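# Six arms carry the red-ball tray to the other bench

## Task

Transfer the tray holding the red balls onto the second bench so that it rests there with none of the balls having left the tray.

## Robot and tools

SETUP. Six identical i2rt Big YAM arms (arm1 to arm6) share the scene. Each has six joints, a five-fingered right hand and a wrist camera. A fixed room camera, cam_high, also looks on. arm1, arm3 and arm5 stand along y = +0.54 (x = -0.598, +0.524, +0.108); arm2, arm4 and arm6 stand along y = -0.55 (x = -0.099, -0.527, +0.605). Feet sit at z of about 1.0 to 1.09 m. Each foot faces its own +x; the y = +0.54 row faces roughly -y and the y = -0.55 row roughly +y, so the two rows face each other. A hand reaches about 1.07 m from its joint-1 axis at full stretch. Something may occasionally nudge a loose object.

FRAMES AND UNITS. Everything is in one scene frame: metres, origin on the floor, +z up. Quaternions are written w, x, y, z. The hand point sits 0.045 m ahead of the palm; its +z runs along straight fingers, +y out of the palm, +x across the palm away from the thumb. Fingers lie about 0.06 m behind the point along -y and extend 0.06 to 0.07 m past it along +z. A wrist bracket on the little-finger side juts out and can strike things.

MOVE. One call is one action. Each robot gets its own object keyed by its name (arm1 ... arm6); an omitted robot receives nothing new but may keep pushing toward an old target. Per robot:
- joints: absolute targets by name, radians. Ranges: joint1_rad -2.879 to 2.879 (turn about the foot, positive counter-clockwise seen from above); joint2_rad 0 to 3.141 (shoulder, 0 = upper arm pointing back); joint3_rad 0 to 3.019 (elbow, 0 = folded); joint4_rad -1.692 to 1.57 (hand pitch, positive lifts fingers); joint5_rad -1.57 to 1.57 (sideways, positive to the arm's right); joint6_rad -2.094 to 2.094 (roll, positive clockwise from behind). Finger keys hand_little, hand_ring, hand_middle, hand_index, hand_thumb_bend: +1 straight, -1 curled. hand_thumb_turn: +1 beside the palm, -1 opposite the fingers. hand_force_limit (-1 to 1) maps to about 0 to 10 N at the fingertip (15 N for thumb motors). hand_speed (-0.96 to 1), full speed from +0.48 up.
- target: an absolute hand pose, seven numbers [x, y, z, qw, qx, qy, qz], scene frame, metres; the hand travels a straight line to it from its current hand_target. When target is given, joints may contain only the hand keys.
- speed: top path speed for target, 0.002 to 0.5 m/s (default 0.25), rotation capped at twice that in rad/s. Refused without target.
- min_time_s: 0.1 to 8 s, a floor on the duration of that robot's joint motions.
- cameras (top level): list of camera names, ["all"], or [] for none.
All motions in a call begin together; hand paths share an end time set by the slowest. Paths last 0.5 to 10 s, actions at most 15 s. Paths ignore obstacles and other arms; hands lag, drift and often finish a centimetre or more off. Unknown keys make a call invalid; out-of-range values get it refused, and a refusal cancels the remaining move, wait and finished_scene calls in that reply.

OTHER TOOLS. wait {seconds: 0 to 10, cameras} lets time run with no new commands. zoom_image {camera, region [x0, y0, x1, y1]} magnifies part of that camera's latest picture (pixels, origin top-left, at most 504 by 504; images are 672x504). show_instructions shows the reference page. finished_scene ends the scene for good; the tray must stay put afterwards.

READING RESULTS. A move line lists each arm sent motion as done or its worst status. joint_status / hand_status: off_target (resting short, maybe still pushing), time_out (joint keeps a nearby target and pushes; listed under on_its_own; send its current reading to relax it), not_followed (the clearance check withheld it; "joint command not followed" or "pose unreachable"). Robots marked "as last shown" were not commanded. hand is the hand point pose; hand_target is where the held joint targets put it. hand_stopped_by gives, for little, ring, middle, index, thumb_bend, thumb_turn: moving, target, force, stalled or fault. *_load_n are fingertip forces in N, positive when pushed open; a lost grip shows as loads near 0. Joint torques and velocities follow joint order.

GRIPPING. A finger motor starts only when its target changes by 0.002 or more, then stops at the target or when load hits hand_force_limit, and locks. The scene starts with hand_force_limit 0 and hand_speed -0.8; raise the limit before gripping. For gentle grips use hand_speed -0.94 or slower. To tighten, raise the limit and send a more-closed target; to loosen, send a more-open one. With the thumb turned in front, the hand wraps items about 0.035 to 0.065 m thick, or handles down to 0.025 m.

CAUTIONS. Never let two robots press hard together, including one hand closing on another's fingers; that ends the scene. The self-clearance check can be late and lets hands and wrist cameras touch. Knocking anything off the work area or onto the floor fails the task, and hard hits or long falls hurt. Arms keep pushing on contact; stretched or straining arms heat motors, and at 100 °C the arm drops for 30 s or more (watch MOTOR HOT). Avoid spilling balls: keep the tray level and move smoothly. Thinking time lets the scene run with the last command held.

Each tool is called after "Call:" by a JSON object that holds its "name" and its "arguments".

Reference images:

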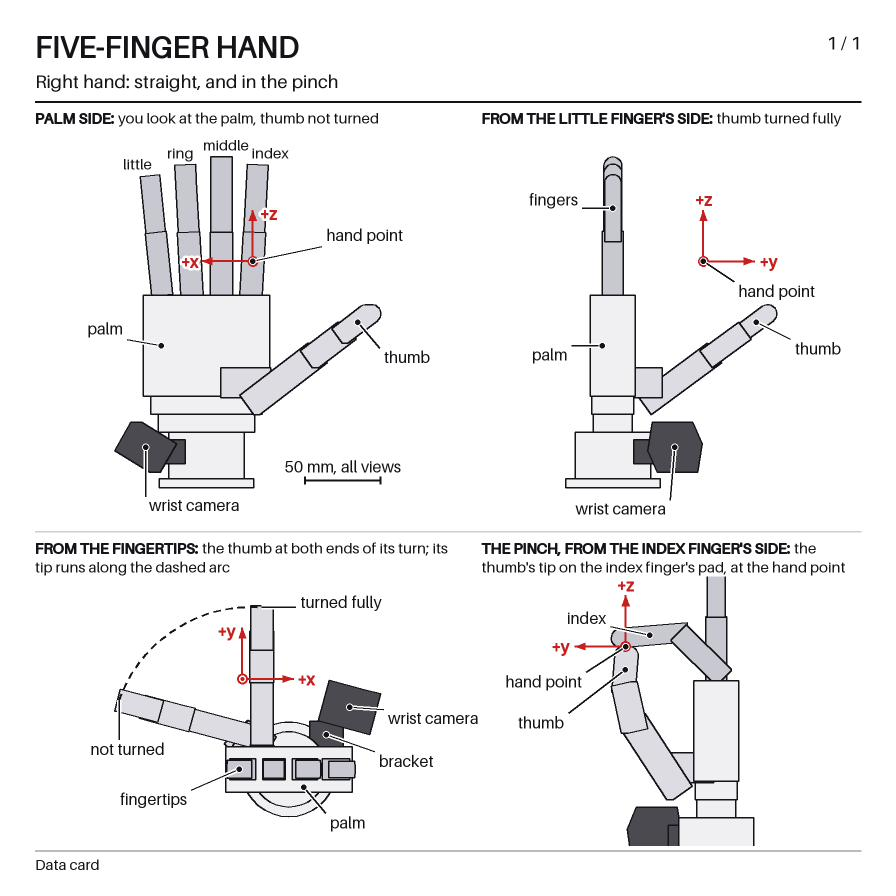

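## Session

Call:
{"name": "move", "arguments": {}}

Scene clock: 0.00 s.
Joint torques (N m): no reading
Motor temperatures (°C): arm1=[35 31 36 31 31 32] | arm2=[32 33 38 38 30 36] | arm3=[30 35 38 29 28 29] | arm4=[27 31 29 31 36 38] | arm5=[32 32 38 34 32 29] | arm6=[37 32 38 37 31 30]
Heat: arm1: hottest joint3_rad 36 °C; arm2: hottest joint3_rad 38 °C; arm3: hottest joint3_rad 38 °C; arm4: hottest joint6_rad 38 °C; arm5: hottest joint3_rad 38 °C; arm6: hottest joint3_rad 38 °C.
Joint velocities: within noise
arm1.joint_positions: joint1_rad=+0.066 joint2_rad=+0.556 joint3_rad=+1.321 joint4_rad=-1.182 joint5_rad=-0.101 joint6_rad=-1.317 hand_little=+1.000 hand_ring=+1.000 hand_middle=+1.000 hand_index=+1.000 hand_thumb_turn=+1.000 hand_thumb_bend=+1.000 hand_force_limit=+0.000 hand_speed=-0.800
arm1.joint_status: not commanded
arm1.hand_stopped_by: target,target,target,target,target,target
arm1.little_load_n: 0.0
arm1.ring_load_n: 0.0
arm1.middle_load_n: 0.0
arm1.index_load_n: 0.0
arm1.thumb_bend_load_n: 0.0
arm1.thumb_turn_load_n: 0.0
arm1.hand: x=-0.6182 y=+0.2971 z=+1.5849 quat_wxyz=(+0.295, +0.545, -0.639, +0.455) (m; scene frame)
arm1.hand_target: x=-0.6181 y=+0.2987 z=+1.6008 quat_wxyz=(+0.304, +0.540, -0.631, +0.467) (m; scene frame)
arm1.hand_status: not commanded
arm2.joint_positions: joint1_rad=+0.077 joint2_rad=+0.566 joint3_rad=+1.357 joint4_rad=-1.165 joint5_rad=-0.260 joint6_rad=-1.011 hand_little=+1.000 hand_ring=+1.000 hand_middle=+1.000 hand_index=+1.000 hand_thumb_turn=+1.000 hand_thumb_bend=+1.000 hand_force_limit=+0.000 hand_speed=-0.800
arm2.joint_status: not commanded
arm2.hand_stopped_by: target,target,target,target,target,target
arm2.little_load_n: 0.0
arm2.ring_load_n: 0.0
arm2.middle_load_n: 0.0
arm2.index_load_n: 0.0
arm2.thumb_bend_load_n: 0.0
arm2.thumb_turn_load_n: 0.0
arm2.hand: x=-0.1424 y=-0.3188 z=+1.5692 quat_wxyz=(-0.552, +0.652, +0.498, +0.150) (m; scene frame)
arm2.hand_target: x=-0.1424 y=-0.3202 z=+1.5821 quat_wxyz=(-0.562, +0.645, +0.495, +0.156) (m; scene frame)
arm2.hand_status: not commanded
arm3.joint_positions: joint1_rad=+0.131 joint2_rad=+0.610 joint3_rad=+1.382 joint4_rad=-1.436 joint5_rad=+0.089 joint6_rad=-1.113 hand_little=+1.000 hand_ring=+1.000 hand_middle=+1.000 hand_index=+1.000 hand_thumb_turn=+1.000 hand_thumb_bend=+1.000 hand_force_limit=+0.000 hand_speed=-0.800
arm3.joint_status: not commanded
arm3.hand_stopped_by: target,target,target,target,target,target
arm3.little_load_n: 0.0
arm3.ring_load_n: 0.0
arm3.middle_load_n: 0.0
arm3.index_load_n: 0.0
arm3.thumb_bend_load_n: 0.0
arm3.thumb_turn_load_n: 0.0
arm3.hand: x=+0.4881 y=+0.3367 z=+1.4687 quat_wxyz=(+0.245, +0.500, -0.746, +0.365) (m; scene frame)
arm3.hand_target: x=+0.4880 y=+0.3372 z=+1.4793 quat_wxyz=(+0.250, +0.496, -0.742, +0.376) (m; scene frame)
arm3.hand_status: not commanded
arm4.joint_positions: joint1_rad=+0.173 joint2_rad=+0.643 joint3_rad=+1.392 joint4_rad=-1.398 joint5_rad=-0.040 joint6_rad=-1.135 hand_little=+1.000 hand_ring=+1.000 hand_middle=+1.000 hand_index=+1.000 hand_thumb_turn=+1.000 hand_thumb_bend=+1.000 hand_force_limit=+0.000 hand_speed=-0.800
arm4.joint_status: not commanded
arm4.hand_stopped_by: target,target,target,target,target,target
arm4.little_load_n: 0.0
arm4.ring_load_n: 0.0
arm4.middle_load_n: 0.0
arm4.index_load_n: 0.0
arm4.thumb_bend_load_n: 0.0
arm4.thumb_turn_load_n: 0.0
arm4.hand: x=-0.5290 y=-0.3241 z=+1.4954 quat_wxyz=(-0.396, +0.713, +0.543, +0.199) (m; scene frame)
arm4.hand_target: x=-0.5290 y=-0.3249 z=+1.5051 quat_wxyz=(-0.405, +0.709, +0.541, +0.204) (m; scene frame)
arm4.hand_status: not commanded
arm5.joint_positions: joint1_rad=+0.141 joint2_rad=+0.630 joint3_rad=+1.349 joint4_rad=-1.491 joint5_rad=-0.235 joint6_rad=-1.032 hand_little=+1.000 hand_ring=+1.000 hand_middle=+1.000 hand_index=+1.000 hand_thumb_turn=+1.000 hand_thumb_bend=+1.000 hand_force_limit=+0.000 hand_speed=-0.800
arm5.joint_status: not commanded
arm5.hand_stopped_by: target,target,target,target,target,target
arm5.little_load_n: 0.0
arm5.ring_load_n: 0.0
arm5.middle_load_n: 0.0
arm5.index_load_n: 0.0
arm5.thumb_bend_load_n: 0.0
arm5.thumb_turn_load_n: 0.0
arm5.hand: x=+0.1313 y=+0.3570 z=+1.4421 quat_wxyz=(+0.077, +0.524, -0.749, +0.398) (m; scene frame)
arm5.hand_target: x=+0.1313 y=+0.3569 z=+1.4511 quat_wxyz=(+0.082, +0.523, -0.745, +0.406) (m; scene frame)
arm5.hand_status: not commanded
arm6.joint_positions: joint1_rad=-0.493 joint2_rad=+0.613 joint3_rad=+1.441 joint4_rad=-1.236 joint5_rad=+0.146 joint6_rad=-1.234 hand_little=+1.000 hand_ring=+1.000 hand_middle=+1.000 hand_index=+1.000 hand_thumb_turn=+1.000 hand_thumb_bend=+1.000 hand_force_limit=+0.000 hand_speed=-0.800
arm6.joint_status: not commanded
arm6.hand_stopped_by: target,target,target,target,target,target
arm6.little_load_n: 0.0
arm6.ring_load_n: 0.0
arm6.middle_load_n: 0.0
arm6.index_load_n: 0.0
arm6.thumb_bend_load_n: 0.0
arm6.thumb_turn_load_n: 0.0
arm6.hand: x=+0.7739 y=-0.3801 z=+1.6091 quat_wxyz=(-0.317, +0.787, +0.279, +0.449) (m; scene frame)
arm6.hand_target: x=+0.7729 y=-0.3820 z=+1.6204 quat_wxyz=(-0.325, +0.781, +0.276, +0.457) (m; scene frame)
arm6.hand_status: not commanded
pictures: arm1_cam_wrist, arm2_cam_wrist, arm3_cam_wrist, arm4_cam_wrist, arm5_cam_wrist, arm6_cam_wrist, cam_high

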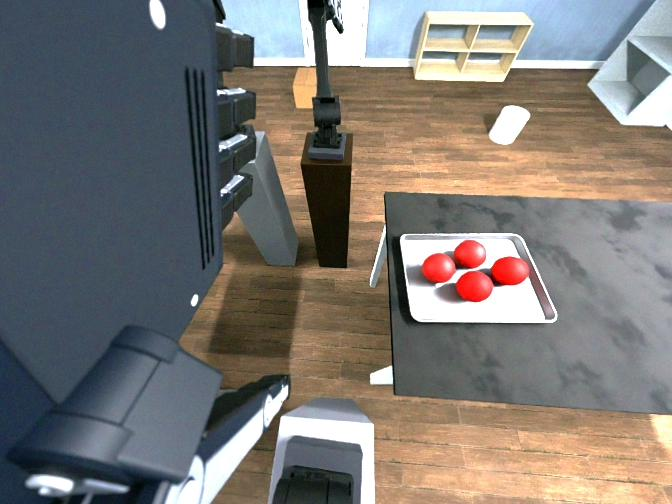

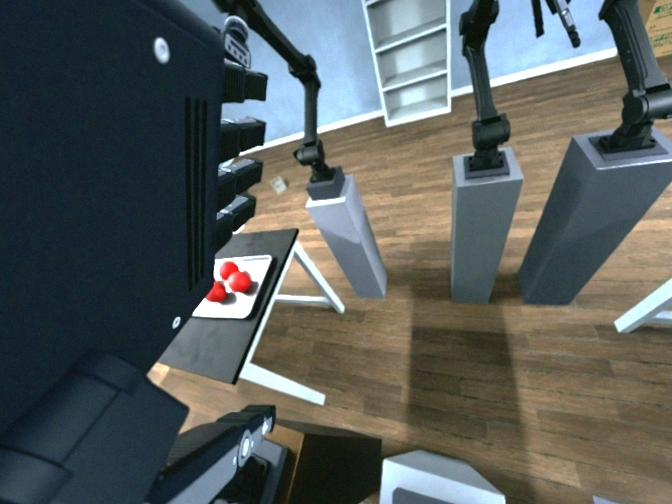

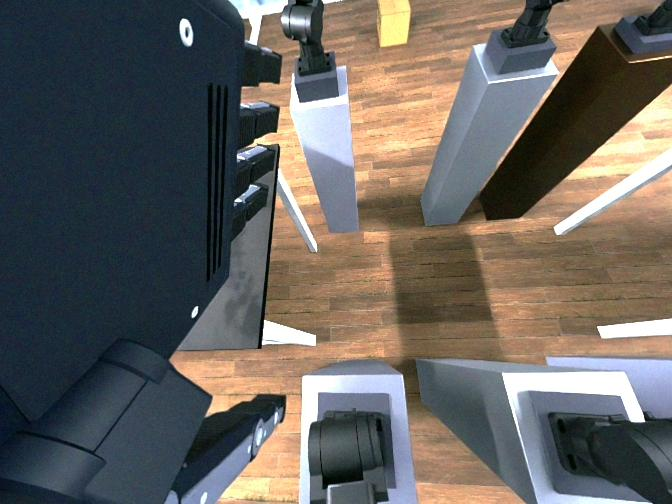

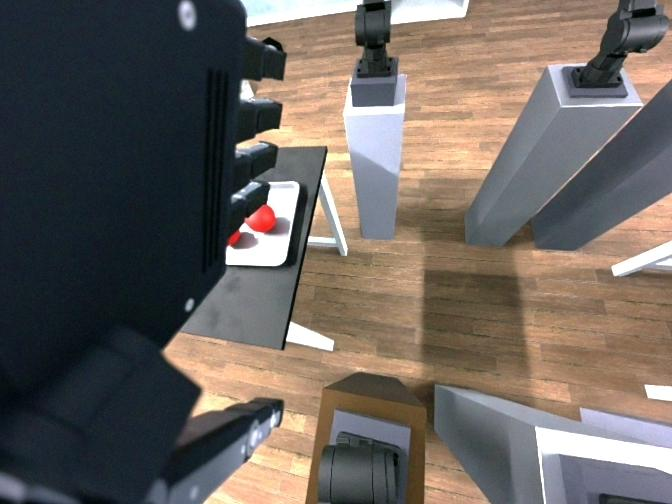

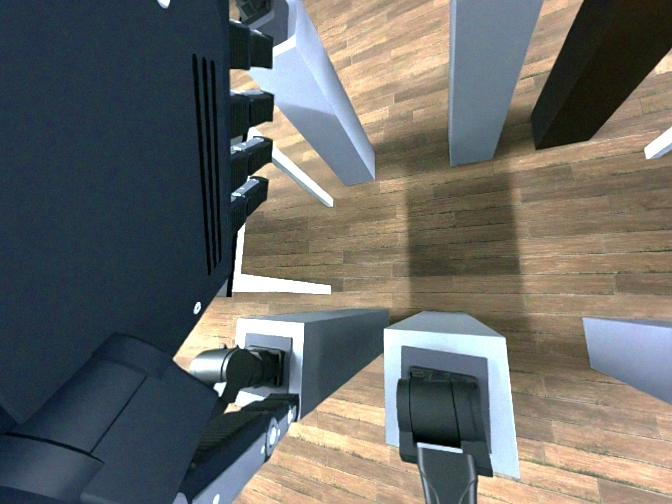

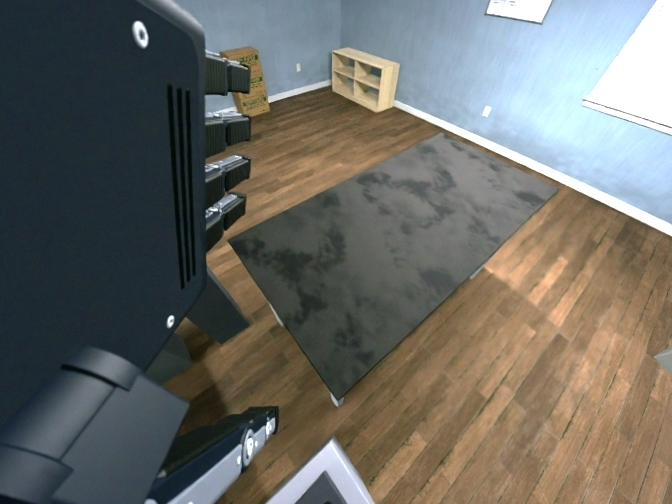

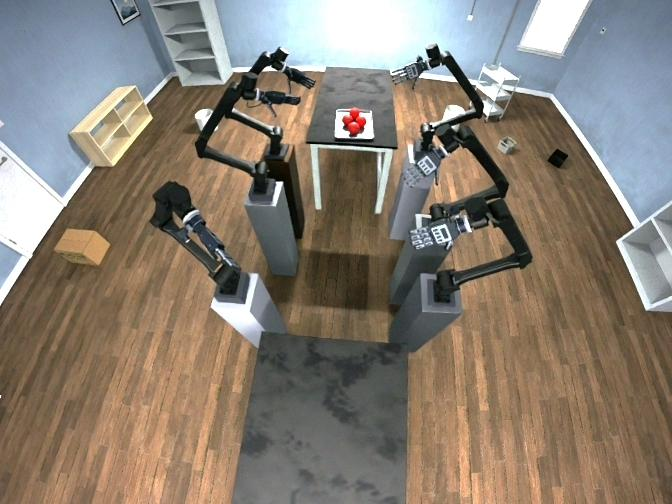

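Call:
{"name": "zoom_image", "arguments": {"camera": "cam_high", "region": [280, 50, 440, 170]}}

Call:
{"name": "zoom_image", "arguments": {"camera": "arm1_cam_wrist", "region": [360, 180, 600, 360]}}

Call:
{"name": "zoom_image", "arguments": {"camera": "cam_high", "region": [140, 140, 500, 410]}}

Scaled by 3.150.

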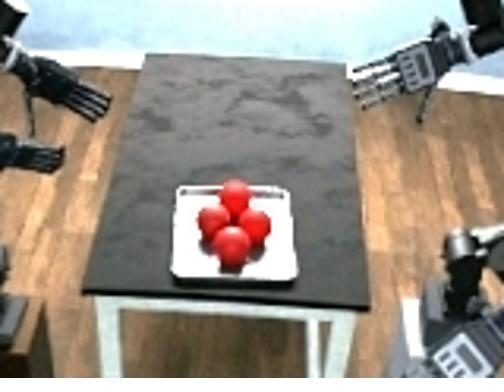

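Scaled by 2.100.

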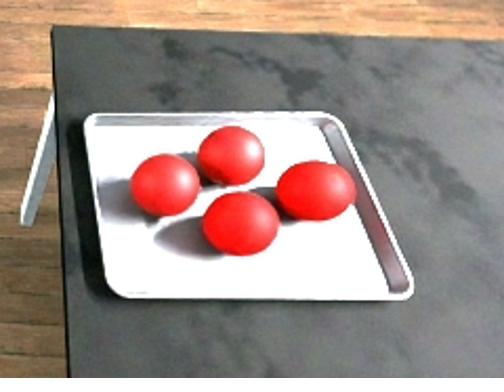

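Scaled by 1.400.

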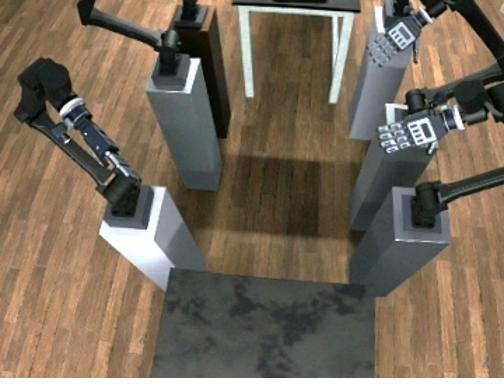

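Call:
{"name": "zoom_image", "arguments": {"camera": "cam_high", "region": [230, 130, 310, 190]}}

Call:
{"name": "zoom_image", "arguments": {"camera": "cam_high", "region": [390, 130, 470, 190]}}

Call:
{"name": "zoom_image", "arguments": {"camera": "cam_high", "region": [200, 240, 280, 300]}}

Call:
{"name": "zoom_image", "arguments": {"camera": "cam_high", "region": [400, 210, 520, 300]}}

Scaled by 6.300.

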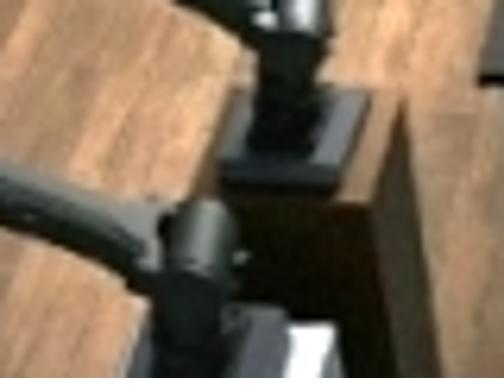

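Scaled by 6.300.

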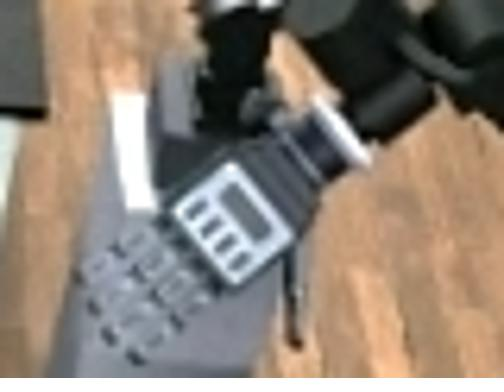

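Scaled by 6.300.

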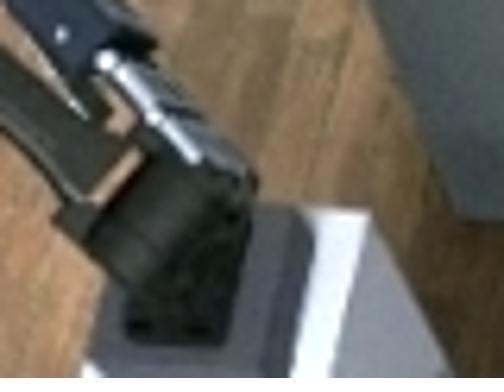

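Scaled by 4.200.

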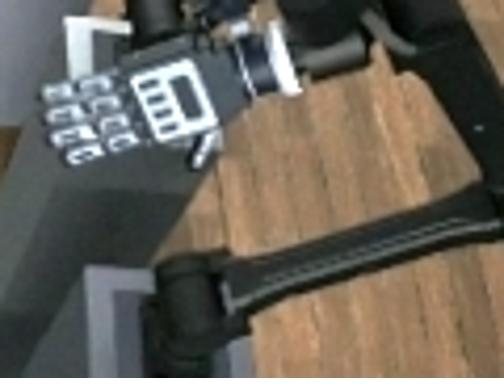

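Call:
{"name": "zoom_image", "arguments": {"camera": "arm2_cam_wrist", "region": [280, 80, 530, 240]}}

Call:
{"name": "zoom_image", "arguments": {"camera": "arm4_cam_wrist", "region": [220, 20, 672, 360]}}

Call:
{"name": "zoom_image", "arguments": {"camera": "arm1_cam_wrist", "region": [260, 60, 420, 180]}}

Scaled by 2.016.

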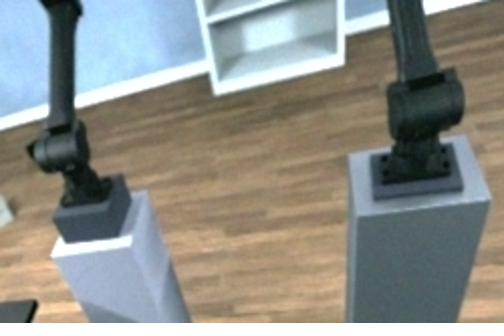

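Scaled by 1.115.

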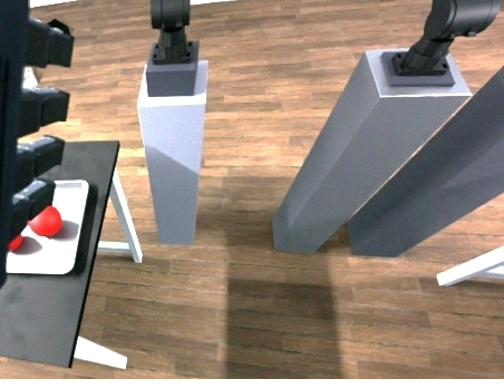

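Scaled by 3.150.

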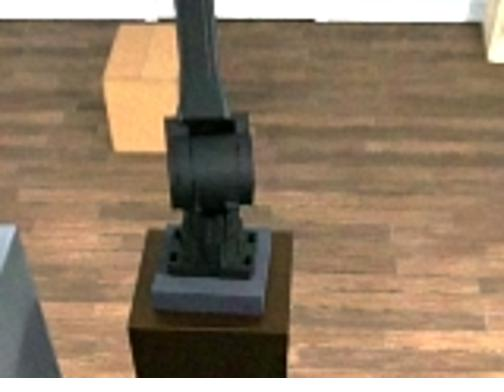

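Call:
{"name": "zoom_image", "arguments": {"camera": "arm1_cam_wrist", "region": [240, 380, 420, 504]}}

Call:
{"name": "zoom_image", "arguments": {"camera": "arm4_cam_wrist", "region": [200, 130, 360, 360]}}

Call:
{"name": "zoom_image", "arguments": {"camera": "arm2_cam_wrist", "region": [150, 200, 340, 400]}}

Call:
{"name": "zoom_image", "arguments": {"camera": "arm6_cam_wrist", "region": [180, 100, 600, 504]}}

Scaled by 2.800.

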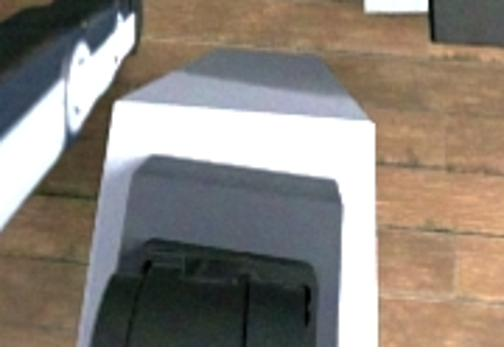

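Scaled by 2.191.

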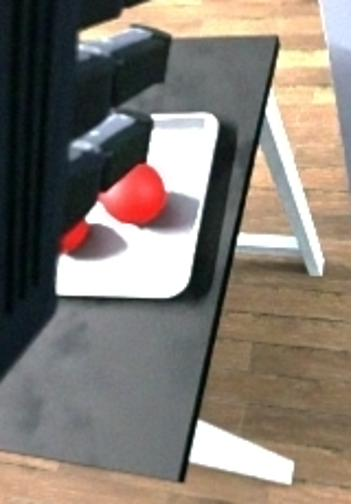

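Scaled by 2.520.

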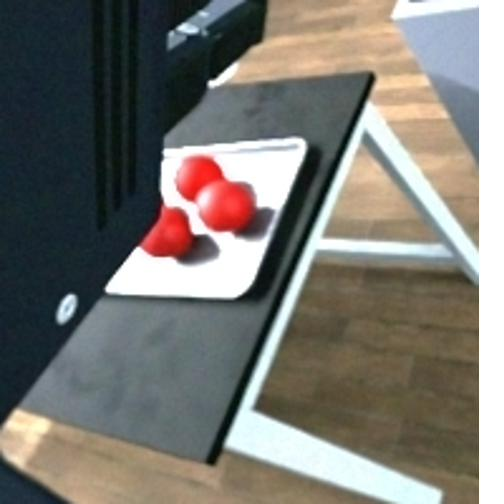

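Scaled by 1.200.

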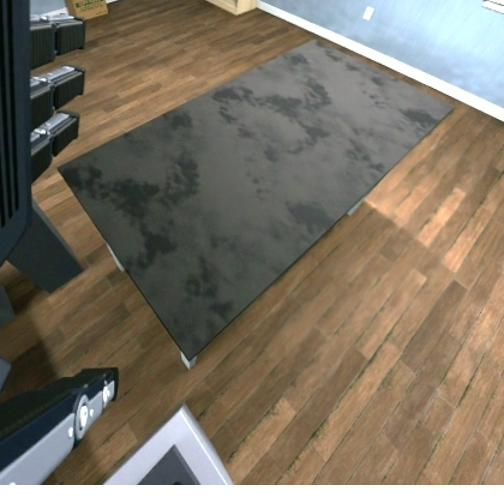

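Call:
{"name": "move", "arguments": {"arm1": {"target": [-1.10, 0.20, 1.10, 0, 0, 0.766, -0.643], "speed": 0.3, "joints": {"hand_speed": 0.2, "hand_thumb_turn": -1, "hand_thumb_bend": 0.0, "hand_index": 0.1, "hand_middle": 0.1, "hand_ring": 0.1, "hand_little": 0.1}}, "arm4": {"target": [-1.17, -0.19, 1.10, 0.643, -0.766, 0, 0], "speed": 0.3, "joints": {"hand_speed": 0.2, "hand_thumb_turn": -1, "hand_thumb_bend": 0.0, "hand_index": 0.1, "hand_middle": 0.1, "hand_ring": 0.1, "hand_little": 0.1}}, "arm2": {"joints": {"joint1_rad": 0.45}}, "cameras": ["arm1_cam_wrist", "arm4_cam_wrist", "arm2_cam_wrist", "cam_high"]}}

Scene clock: 581.83 s.
Joint torques (N m): arm1=[-1.26 -17.49 8.05 1.8 -0.35 0.15] | arm2=[1.32 0.85 9.58 2.3 -0.12 0.05] | arm3=[-0.32 3.49 9.21 1.77 0.11 0.01] | arm4=[-0.91 -19.02 11 1.32 0.61 0.16] | arm5=[1.2 2.2 9.47 1.55 -0.14 0.1] | arm6=[0.85 1.08 10.39 2.19 0.09 0.07]
Motor temperatures (°C): arm1=[32 30 49 29 27 28] | arm2=[30 31 45 34 28 29] | arm3=[30 31 53 29 27 26] | arm4=[27 30 44 30 30 32] | arm5=[31 31 47 32 30 28] | arm6=[32 30 53 34 28 30]
Heat: arm1: hottest joint3_rad 49 °C; arm2: hottest joint3_rad 45 °C; arm3: hottest joint3_rad 53 °C; arm4: hottest joint3_rad 44 °C; arm5: hottest joint3_rad 47 °C; arm6: hottest joint3_rad 53 °C.
move: arm1 off_target; arm2 done; arm4 off_target
Joint velocities: within noise
arm1.joint_positions: joint1_rad=-1.226 joint2_rad=+2.025 joint3_rad=+1.122 joint4_rad=+0.345 joint5_rad=-1.237 joint6_rad=-0.501 hand_little=+0.100 hand_ring=+0.100 hand_middle=+0.100 hand_index=+0.100 hand_thumb_turn=-1.000 hand_thumb_bend=+0.000 hand_force_limit=+0.000 hand_speed=+0.200
arm1.joint_status: all done
arm1.hand_stopped_by: target,target,target,target,target,target
arm1.little_load_n: 0.0
arm1.ring_load_n: 0.0
arm1.middle_load_n: 0.0
arm1.index_load_n: 0.0
arm1.thumb_bend_load_n: 0.0
arm1.thumb_turn_load_n: 0.0
arm1.hand: x=-1.0853 y=+0.2001 z=+1.0976 quat_wxyz=(-0.012, -0.002, -0.769, +0.640) (m; scene frame)
arm1.hand_target: x=-1.0995 y=+0.2003 z=+1.1002 quat_wxyz=(+0.000, +0.000, -0.766, +0.643) (m; scene frame)
arm1.hand_status: off_target (0.015 m and 1.5 deg from the pose sent, 0.690 m and 77.1 deg at the start)
arm2.joint_positions: joint1_rad=+0.438 joint2_rad=+0.566 joint3_rad=+1.357 joint4_rad=-1.165 joint5_rad=-0.260 joint6_rad=-1.011 hand_little=+1.000 hand_ring=+1.000 hand_middle=+1.000 hand_index=+1.000 hand_thumb_turn=+1.000 hand_thumb_bend=+1.000 hand_force_limit=+0.000 hand_speed=-0.800
arm2.joint_status: all done
arm2.hand_stopped_by: target,target,target,target,target,target
arm2.little_load_n: 0.0
arm2.ring_load_n: 0.0
arm2.middle_load_n: 0.0
arm2.index_load_n: 0.0
arm2.thumb_bend_load_n: 0.0
arm2.thumb_turn_load_n: 0.0
arm2.hand: x=-0.2227 y=-0.3489 z=+1.5687 quat_wxyz=(-0.568, +0.552, +0.608, +0.049) (m; scene frame)
arm2.hand_target: x=-0.2244 y=-0.3516 z=+1.5816 quat_wxyz=(-0.580, +0.542, +0.607, +0.049) (m; scene frame)
arm2.hand_status: not commanded
arm3, arm5, arm6: as last shown
arm4.joint_positions: joint1_rad=+1.313 joint2_rad=+2.050 joint3_rad=+1.399 joint4_rad=+0.090 joint5_rad=+1.237 joint6_rad=+0.516 hand_little=+0.100 hand_ring=+0.100 hand_middle=+0.100 hand_index=+0.100 hand_thumb_turn=-1.000 hand_thumb_bend=+0.000 hand_force_limit=+0.000 hand_speed=+0.200
arm4.joint_status: all done
arm4.hand_stopped_by: target,target,target,target,target,target
arm4.little_load_n: 0.0
arm4.ring_load_n: 0.0
arm4.middle_load_n: 0.0
arm4.index_load_n: 0.0
arm4.thumb_bend_load_n: 0.0
arm4.thumb_turn_load_n: 0.0
arm4.hand: x=-1.1538 y=-0.1923 z=+1.0920 quat_wxyz=(-0.641, +0.768, +0.010, +0.011) (m; scene frame)
arm4.hand_target: x=-1.1692 y=-0.1904 z=+1.1001 quat_wxyz=(-0.643, +0.766, +0.000, +0.000) (m; scene frame)
arm4.hand_status: off_target (0.018 m and 1.8 deg from the pose sent, 0.765 m and 73.6 deg at the start)
arm6.little_load_n: 0.5
pictures: arm1_cam_wrist, arm2_cam_wrist, arm4_cam_wrist, cam_high

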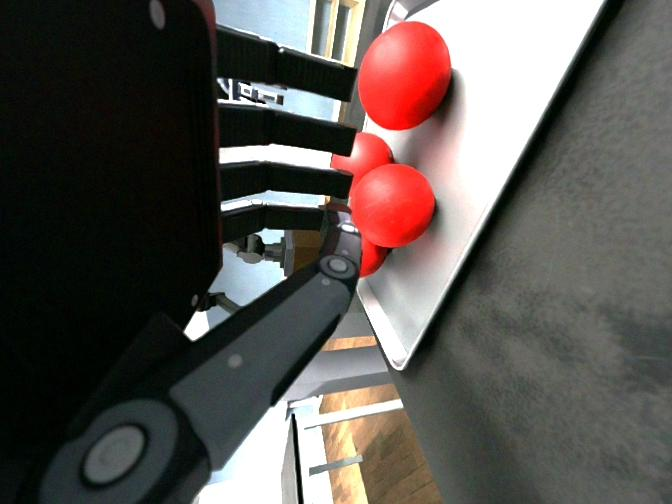

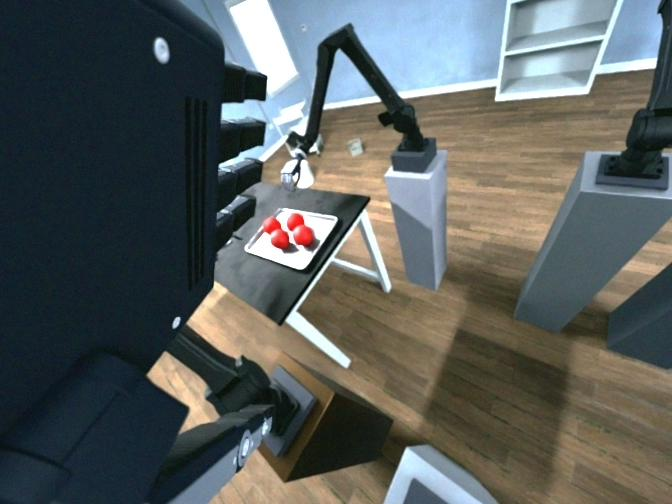

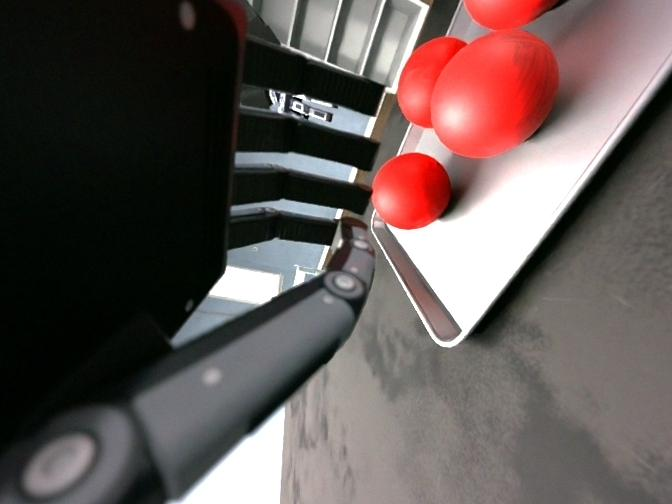

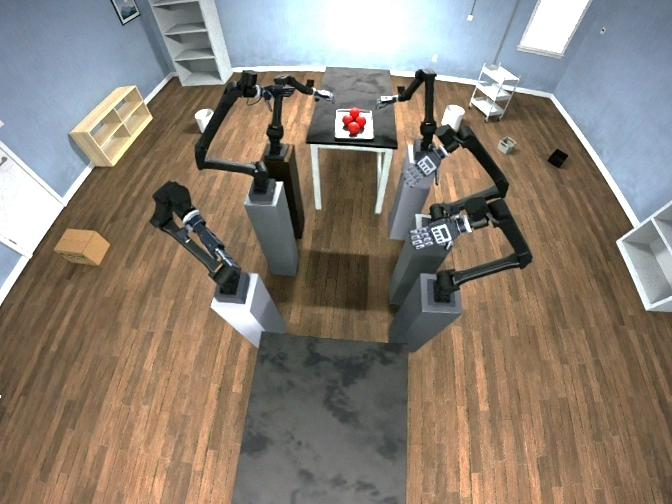

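Call:
{"name": "move", "arguments": {"arm1": {"target": [-1.08, 0.17, 0.985, 0, 0, 0.766, -0.643], "speed": 0.15}, "arm4": {"target": [-1.145, -0.155, 0.99, 0.643, -0.766, 0, 0], "speed": 0.15}, "cameras": ["arm1_cam_wrist", "arm4_cam_wrist"]}}

Scene clock: 685.70 s.
Joint torques (N m): arm1=[-0.26 -18.73 6.37 1.99 -0.29 0.14] | arm2=[1.32 0.85 9.57 2.3 -0.12 0.05] | arm3=[-0.26 3.49 9.2 1.77 0.11 0] | arm4=[-1.79 -20.07 6.64 2.39 0.32 -0.13] | arm5=[1.08 2.14 9.48 1.54 -0.13 0.1] | arm6=[0.62 1.08 10.36 2.24 0.09 0.07]
Motor temperatures (°C): arm1=[31 34 44 29 28 28] | arm2=[30 31 45 34 28 29] | arm3=[30 31 53 29 27 26] | arm4=[27 41 52 29 31 31] | arm5=[30 31 47 32 30 28] | arm6=[32 30 54 34 28 30]
Heat: arm1: hottest joint3_rad 44 °C; arm2: hottest joint3_rad 45 °C; arm3: hottest joint3_rad 53 °C; arm4: hottest joint3_rad 52 °C; arm5: hottest joint3_rad 47 °C; arm6: hottest joint3_rad 54 °C.
move: arm1 off_target; arm4 off_target
Joint velocities: within noise
arm1.joint_positions: joint1_rad=-1.173 joint2_rad=+2.285 joint3_rad=+1.122 joint4_rad=+0.680 joint5_rad=-1.179 joint6_rad=-0.415 hand_little=+0.100 hand_ring=+0.100 hand_middle=+0.100 hand_index=+0.100 hand_thumb_turn=-1.000 hand_thumb_bend=+0.000 hand_force_limit=+0.000 hand_speed=+0.200
arm1.joint_status: not commanded
arm1.hand_stopped_by: target,target,target,target,target,target
arm1.little_load_n: 0.0
arm1.ring_load_n: 0.0
arm1.middle_load_n: 0.0
arm1.index_load_n: 0.0
arm1.thumb_bend_load_n: 0.0
arm1.thumb_turn_load_n: 0.0
arm1.hand: x=-1.0694 y=+0.1770 z=+0.9816 quat_wxyz=(-0.010, -0.009, -0.770, +0.638) (m; scene frame)
arm1.hand_target: x=-1.0797 y=+0.1703 z=+0.9853 quat_wxyz=(+0.000, +0.000, -0.766, +0.643) (m; scene frame)
arm1.hand_status: off_target (0.013 m and 1.6 deg from the pose sent, 0.117 m and 1.5 deg at the start)
arm2, arm3, arm5, arm6: as last shown
arm4.joint_positions: joint1_rad=+1.257 joint2_rad=+2.226 joint3_rad=+1.379 joint4_rad=+0.384 joint5_rad=+1.185 joint6_rad=+0.458 hand_little=+0.100 hand_ring=+0.100 hand_middle=+0.100 hand_index=+0.100 hand_thumb_turn=-1.000 hand_thumb_bend=+0.000 hand_force_limit=+0.000 hand_speed=+0.200
arm4.joint_status: not commanded
arm4.hand_stopped_by: target,target,target,target,target,target
arm4.little_load_n: 0.0
arm4.ring_load_n: 0.0
arm4.middle_load_n: 0.0
arm4.index_load_n: 0.0
arm4.thumb_bend_load_n: 0.0
arm4.thumb_turn_load_n: 0.0
arm4.hand: x=-1.1482 y=-0.1575 z=+1.0009 quat_wxyz=(-0.643, +0.765, -0.005, -0.006) (m; scene frame)
arm4.hand_target: x=-1.1448 y=-0.1553 z=+0.9899 quat_wxyz=(-0.643, +0.766, +0.000, +0.000) (m; scene frame)
arm4.hand_status: off_target (0.012 m and 0.9 deg from the pose sent, 0.109 m and 1.7 deg at the start)
arm6.little_load_n: 0.0
arm6.ring_load_n: 0.5
pictures: arm1_cam_wrist, arm4_cam_wrist

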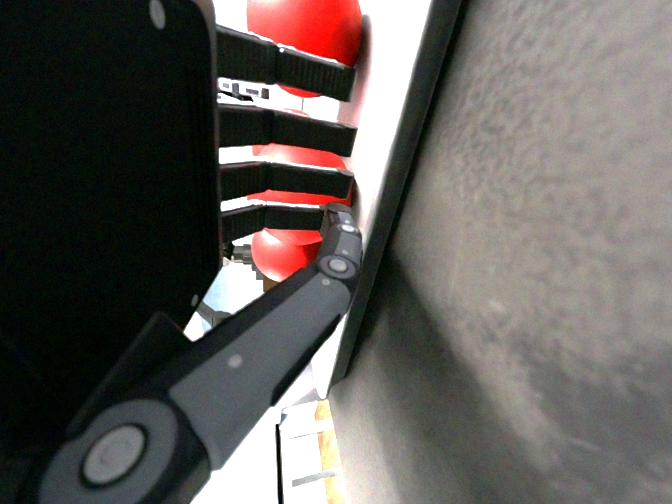

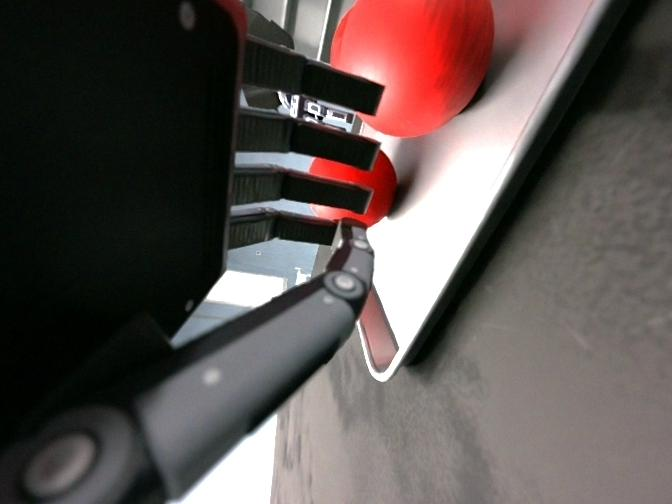

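Call:
{"name": "move", "arguments": {"arm5": {"target": [-0.60, 0.08, 1.156, 0.7731, -0.0843, -0.62, 0.1053], "speed": 0.3}, "arm2": {"target": [-0.60, -0.22, 1.156, 0.7731, -0.0843, -0.62, 0.1053], "speed": 0.3}, "cameras": ["arm5_cam_wrist", "arm2_cam_wrist", "cam_high"]}}

Scene clock: 756.83 s.
Joint torques (N m): arm1=[-0.21 -18.73 6.34 1.99 -0.28 0.16] | arm2=[1.14 -11.52 6.17 2.56 -0.08 0.14] | arm3=[-0.32 3.43 9.2 1.76 0.11 0] | arm4=[-1.79 -20.31 6.68 2.4 0.33 -0.12] | arm5=[0.97 -19.9 12.22 2.09 -0.06 0] | arm6=[0.32 1.32 10.43 2.26 0.1 0.07]
Motor temperatures (°C): arm1=[31 37 42 29 27 28] | arm2=[29 31 45 33 28 29] | arm3=[30 30 53 29 27 26] | arm4=[27 38 45 29 30 31] | arm5=[30 31 48 32 30 28] | arm6=[32 30 55 34 28 30]
Heat: arm1: hottest joint3_rad 42 °C; arm2: hottest joint3_rad 45 °C; arm3: hottest joint3_rad 53 °C; arm4: hottest joint3_rad 45 °C; arm5: hottest joint3_rad 48 °C; arm6: hottest joint3_rad 55 °C.
move: arm2 off_target; arm5 off_target
Joint velocities: within noise
arm1, arm3, arm4, arm6: as last shown
arm2.joint_positions: joint1_rad=+0.778 joint2_rad=+1.978 joint3_rad=+0.664 joint4_rad=+1.565 joint5_rad=-0.720 joint6_rad=-1.110 hand_little=+1.000 hand_ring=+1.000 hand_middle=+1.000 hand_index=+1.000 hand_thumb_turn=+1.000 hand_thumb_bend=+1.000 hand_force_limit=+0.000 hand_speed=-0.800
arm2.joint_status: not commanded
arm2.hand_stopped_by: target,target,target,target,target,target
arm2.little_load_n: 0.0
arm2.ring_load_n: 0.0
arm2.middle_load_n: 0.0
arm2.index_load_n: 0.0
arm2.thumb_bend_load_n: 0.0
arm2.thumb_turn_load_n: 0.0
arm2.hand: x=-0.5895 y=-0.2193 z=+1.1489 quat_wxyz=(-0.763, +0.098, +0.631, -0.102) (m; scene frame)
arm2.hand_target: x=-0.5998 y=-0.2203 z=+1.1560 quat_wxyz=(-0.770, +0.086, +0.624, -0.105) (m; scene frame)
arm2.hand_status: off_target (0.013 m and 2.4 deg from the pose sent, 0.574 m and 61.9 deg at the start; a joint's target at an end of its range on 29 of 135 steps)
arm4.joint_positions: joint1_rad=+1.257 joint2_rad=+2.226 joint3_rad=+1.379 joint4_rad=+0.385 joint5_rad=+1.185 joint6_rad=+0.458 hand_little=+0.100 hand_ring=+0.100 hand_middle=+0.100 hand_index=+0.100 hand_thumb_turn=-1.000 hand_thumb_bend=+0.000 hand_force_limit=+0.000 hand_speed=+0.200
arm4.hand: x=-1.1482 y=-0.1574 z=+1.0009 quat_wxyz=(-0.644, +0.765, -0.005, -0.006) (m; scene frame)
arm4.hand_target: x=-1.1449 y=-0.1553 z=+0.9900 quat_wxyz=(-0.643, +0.766, +0.000, +0.000) (m; scene frame)
arm5.joint_positions: joint1_rad=-0.715 joint2_rad=+2.342 joint3_rad=+1.719 joint4_rad=+0.909 joint5_rad=+0.769 joint6_rad=-1.521 hand_little=+1.000 hand_ring=+1.000 hand_middle=+1.000 hand_index=+1.000 hand_thumb_turn=+1.000 hand_thumb_bend=+1.000 hand_force_limit=+0.000 hand_speed=-0.800
arm5.joint_status: not commanded
arm5.hand_stopped_by: target,target,target,target,target,target
arm5.little_load_n: 0.0
arm5.ring_load_n: 0.0
arm5.middle_load_n: 0.0
arm5.index_load_n: 0.0
arm5.thumb_bend_load_n: 0.0
arm5.thumb_turn_load_n: 0.0
arm5.hand: x=-0.5899 y=+0.0828 z=+1.1543 quat_wxyz=(+0.765, -0.076, -0.630, +0.105) (m; scene frame)
arm5.hand_target: x=-0.5993 y=+0.0805 z=+1.1560 quat_wxyz=(+0.773, -0.084, -0.620, +0.106) (m; scene frame)
arm5.hand_status: off_target (0.011 m and 1.7 deg from the pose sent, 0.833 m and 117.1 deg at the start)
arm6.ring_load_n: 0.0
pictures: arm2_cam_wrist, arm5_cam_wrist, cam_high

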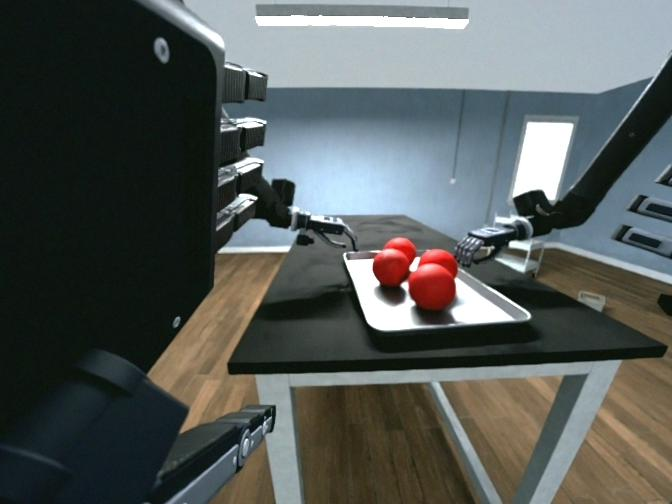

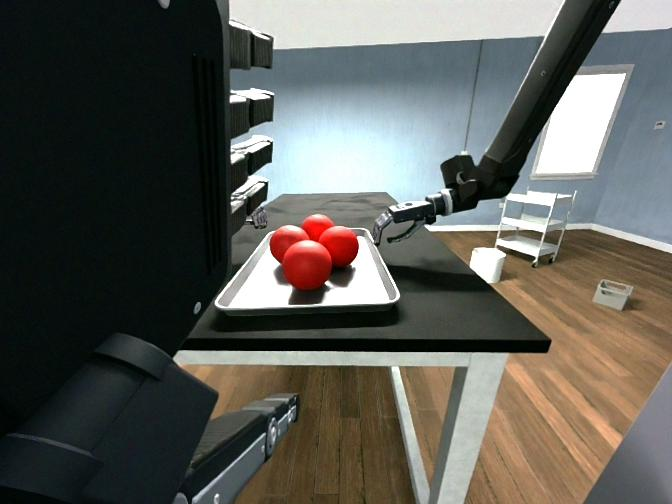

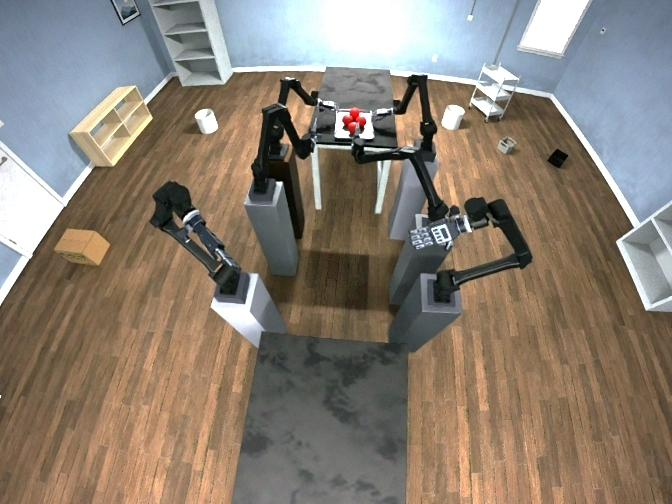

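Call:
{"name": "zoom_image", "arguments": {"camera": "arm5_cam_wrist", "region": [200, 180, 460, 330]}}

Call:
{"name": "zoom_image", "arguments": {"camera": "arm2_cam_wrist", "region": [280, 180, 540, 340]}}

Scaled by 1.938.

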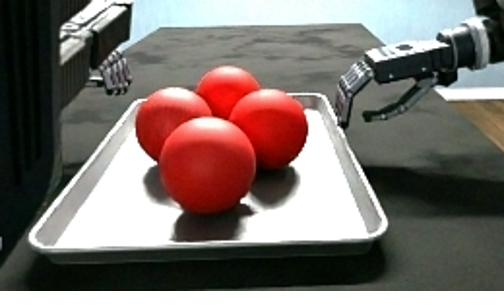

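Scaled by 1.938.

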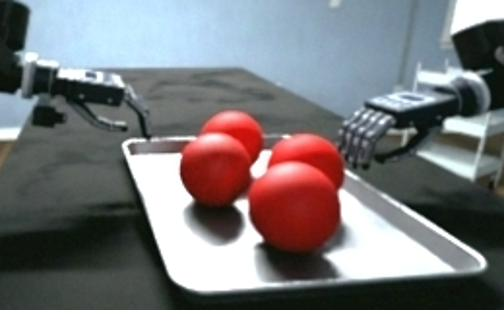

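Call:
{"name": "move", "arguments": {"arm1": {"target": [-1.08, 0.158, 0.95, 0, 0, 0.766, -0.643], "speed": 0.1}, "arm4": {"target": [-1.135, -0.153, 0.942, 0.643, -0.766, 0, 0], "speed": 0.1}, "cameras": ["arm1_cam_wrist", "arm4_cam_wrist", "arm5_cam_wrist", "arm2_cam_wrist"]}}

Call:
{"name": "zoom_image", "arguments": {"camera": "arm5_cam_wrist", "region": [300, 200, 440, 310]}}

Call:
{"name": "zoom_image", "arguments": {"camera": "arm2_cam_wrist", "region": [280, 210, 420, 320]}}

Scene clock: 821.37 s.
Joint torques (N m): arm1=[-0.26 -18.43 6.63 2.03 -0.27 0.18] | arm2=[1.14 -11.52 6.19 2.56 -0.08 0.14] | arm3=[-0.21 3.43 9.21 1.76 0.11 0] | arm4=[-2.49 -20.01 6.02 2.39 0.32 -0.11] | arm5=[0.97 -19.84 12.19 2.11 -0.07 -0.01] | arm6=[0.5 1.14 10.39 2.18 0.1 0.08]
Motor temperatures (°C): arm1=[31 37 42 29 27 28] | arm2=[29 33 44 33 28 29] | arm3=[30 30 54 29 27 26] | arm4=[27 39 44 29 30 31] | arm5=[30 41 54 32 30 28] | arm6=[31 30 55 33 27 30]
Heat: arm1: hottest joint3_rad 42 °C; arm2: hottest joint3_rad 44 °C; arm3: hottest joint3_rad 54 °C; arm4: hottest joint3_rad 44 °C; arm5: hottest joint3_rad 54 °C; arm6: hottest joint3_rad 55 °C.
move: arm1 off_target; arm4 off_target
Joint velocities: within noise
arm1.joint_positions: joint1_rad=-1.152 joint2_rad=+2.369 joint3_rad=+1.157 joint4_rad=+0.750 joint5_rad=-1.161 joint6_rad=-0.392 hand_little=+0.100 hand_ring=+0.100 hand_middle=+0.100 hand_index=+0.100 hand_thumb_turn=-1.000 hand_thumb_bend=+0.000 hand_force_limit=+0.000 hand_speed=+0.200
arm1.joint_status: not commanded
arm1.hand_stopped_by: target,target,target,target,target,target
arm1.little_load_n: 0.0
arm1.ring_load_n: 0.0
arm1.middle_load_n: 0.0
arm1.index_load_n: 0.0
arm1.thumb_bend_load_n: 0.0
arm1.thumb_turn_load_n: 0.0
arm1.hand: x=-1.0676 y=+0.1655 z=+0.9498 quat_wxyz=(-0.010, -0.008, -0.770, +0.638) (m; scene frame)
arm1.hand_target: x=-1.0796 y=+0.1582 z=+0.9505 quat_wxyz=(+0.000, +0.000, -0.766, +0.643) (m; scene frame)
arm1.hand_status: off_target (0.014 m and 1.7 deg from the pose sent, 0.038 m and 1.7 deg at the start)
arm2, arm3, arm5, arm6: as last shown
arm2.middle_load_n: -0.5
arm4.joint_positions: joint1_rad=+1.252 joint2_rad=+2.313 joint3_rad=+1.368 joint4_rad=+0.491 joint5_rad=+1.177 joint6_rad=+0.449 hand_little=+0.100 hand_ring=+0.100 hand_middle=+0.100 hand_index=+0.100 hand_thumb_turn=-1.000 hand_thumb_bend=+0.000 hand_force_limit=+0.000 hand_speed=+0.200
arm4.joint_status: not commanded
arm4.hand_stopped_by: target,target,target,target,target,target
arm4.little_load_n: 0.0
arm4.ring_load_n: 0.0
arm4.middle_load_n: 0.0
arm4.index_load_n: 0.0
arm4.thumb_bend_load_n: 0.5
arm4.thumb_turn_load_n: 0.0
arm4.hand: x=-1.1405 y=-0.1579 z=+0.9522 quat_wxyz=(-0.643, +0.766, -0.003, -0.007) (m; scene frame)
arm4.hand_target: x=-1.1349 y=-0.1531 z=+0.9423 quat_wxyz=(-0.643, +0.766, +0.000, +0.000) (m; scene frame)
arm4.hand_status: off_target (0.013 m and 0.9 deg from the pose sent, 0.061 m and 0.9 deg at the start)
arm5.hand: x=-0.5899 y=+0.0828 z=+1.1543 quat_wxyz=(+0.765, -0.076, -0.630, +0.104) (m; scene frame)
pictures: arm1_cam_wrist, arm2_cam_wrist, arm4_cam_wrist, arm5_cam_wrist

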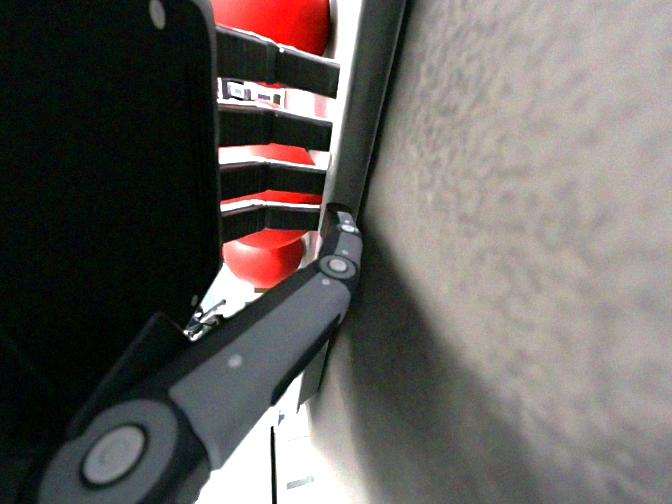

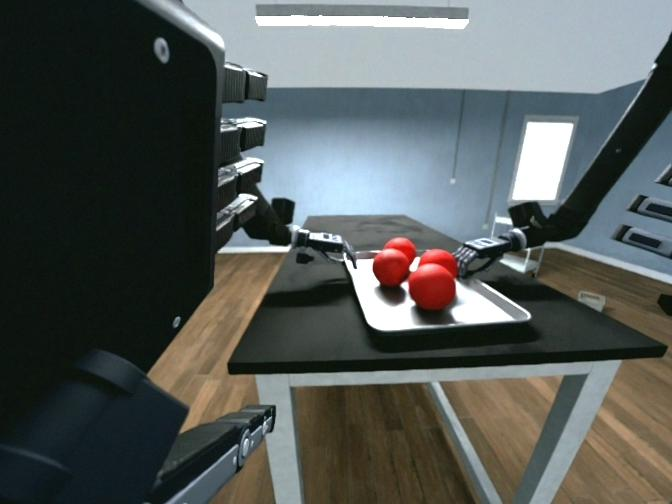

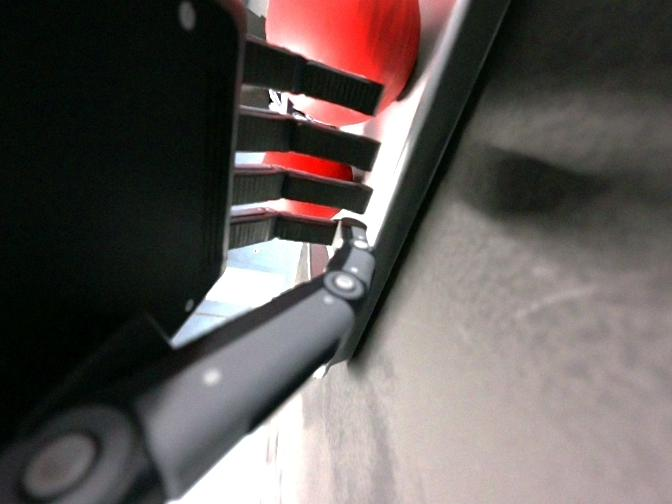

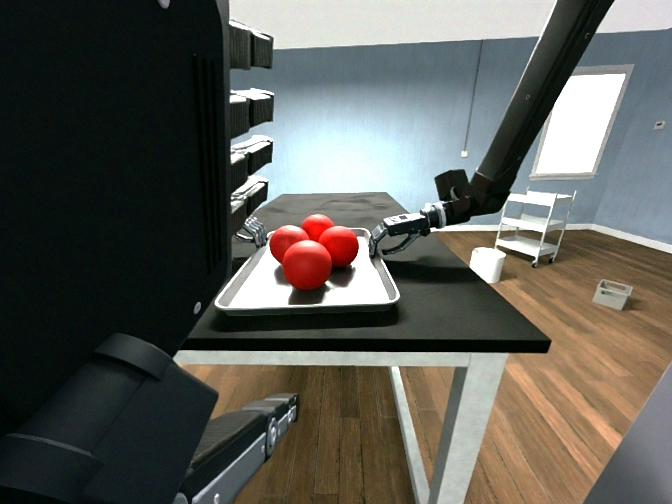

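Scaled by 3.600.

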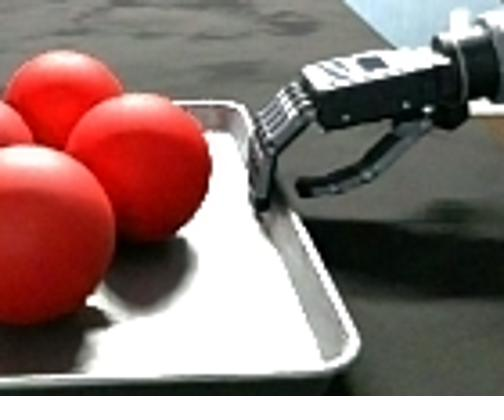

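Scaled by 3.600.

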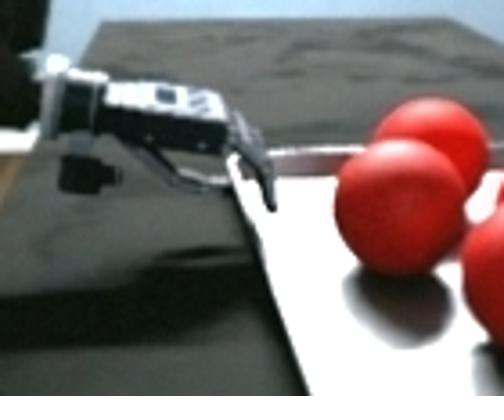

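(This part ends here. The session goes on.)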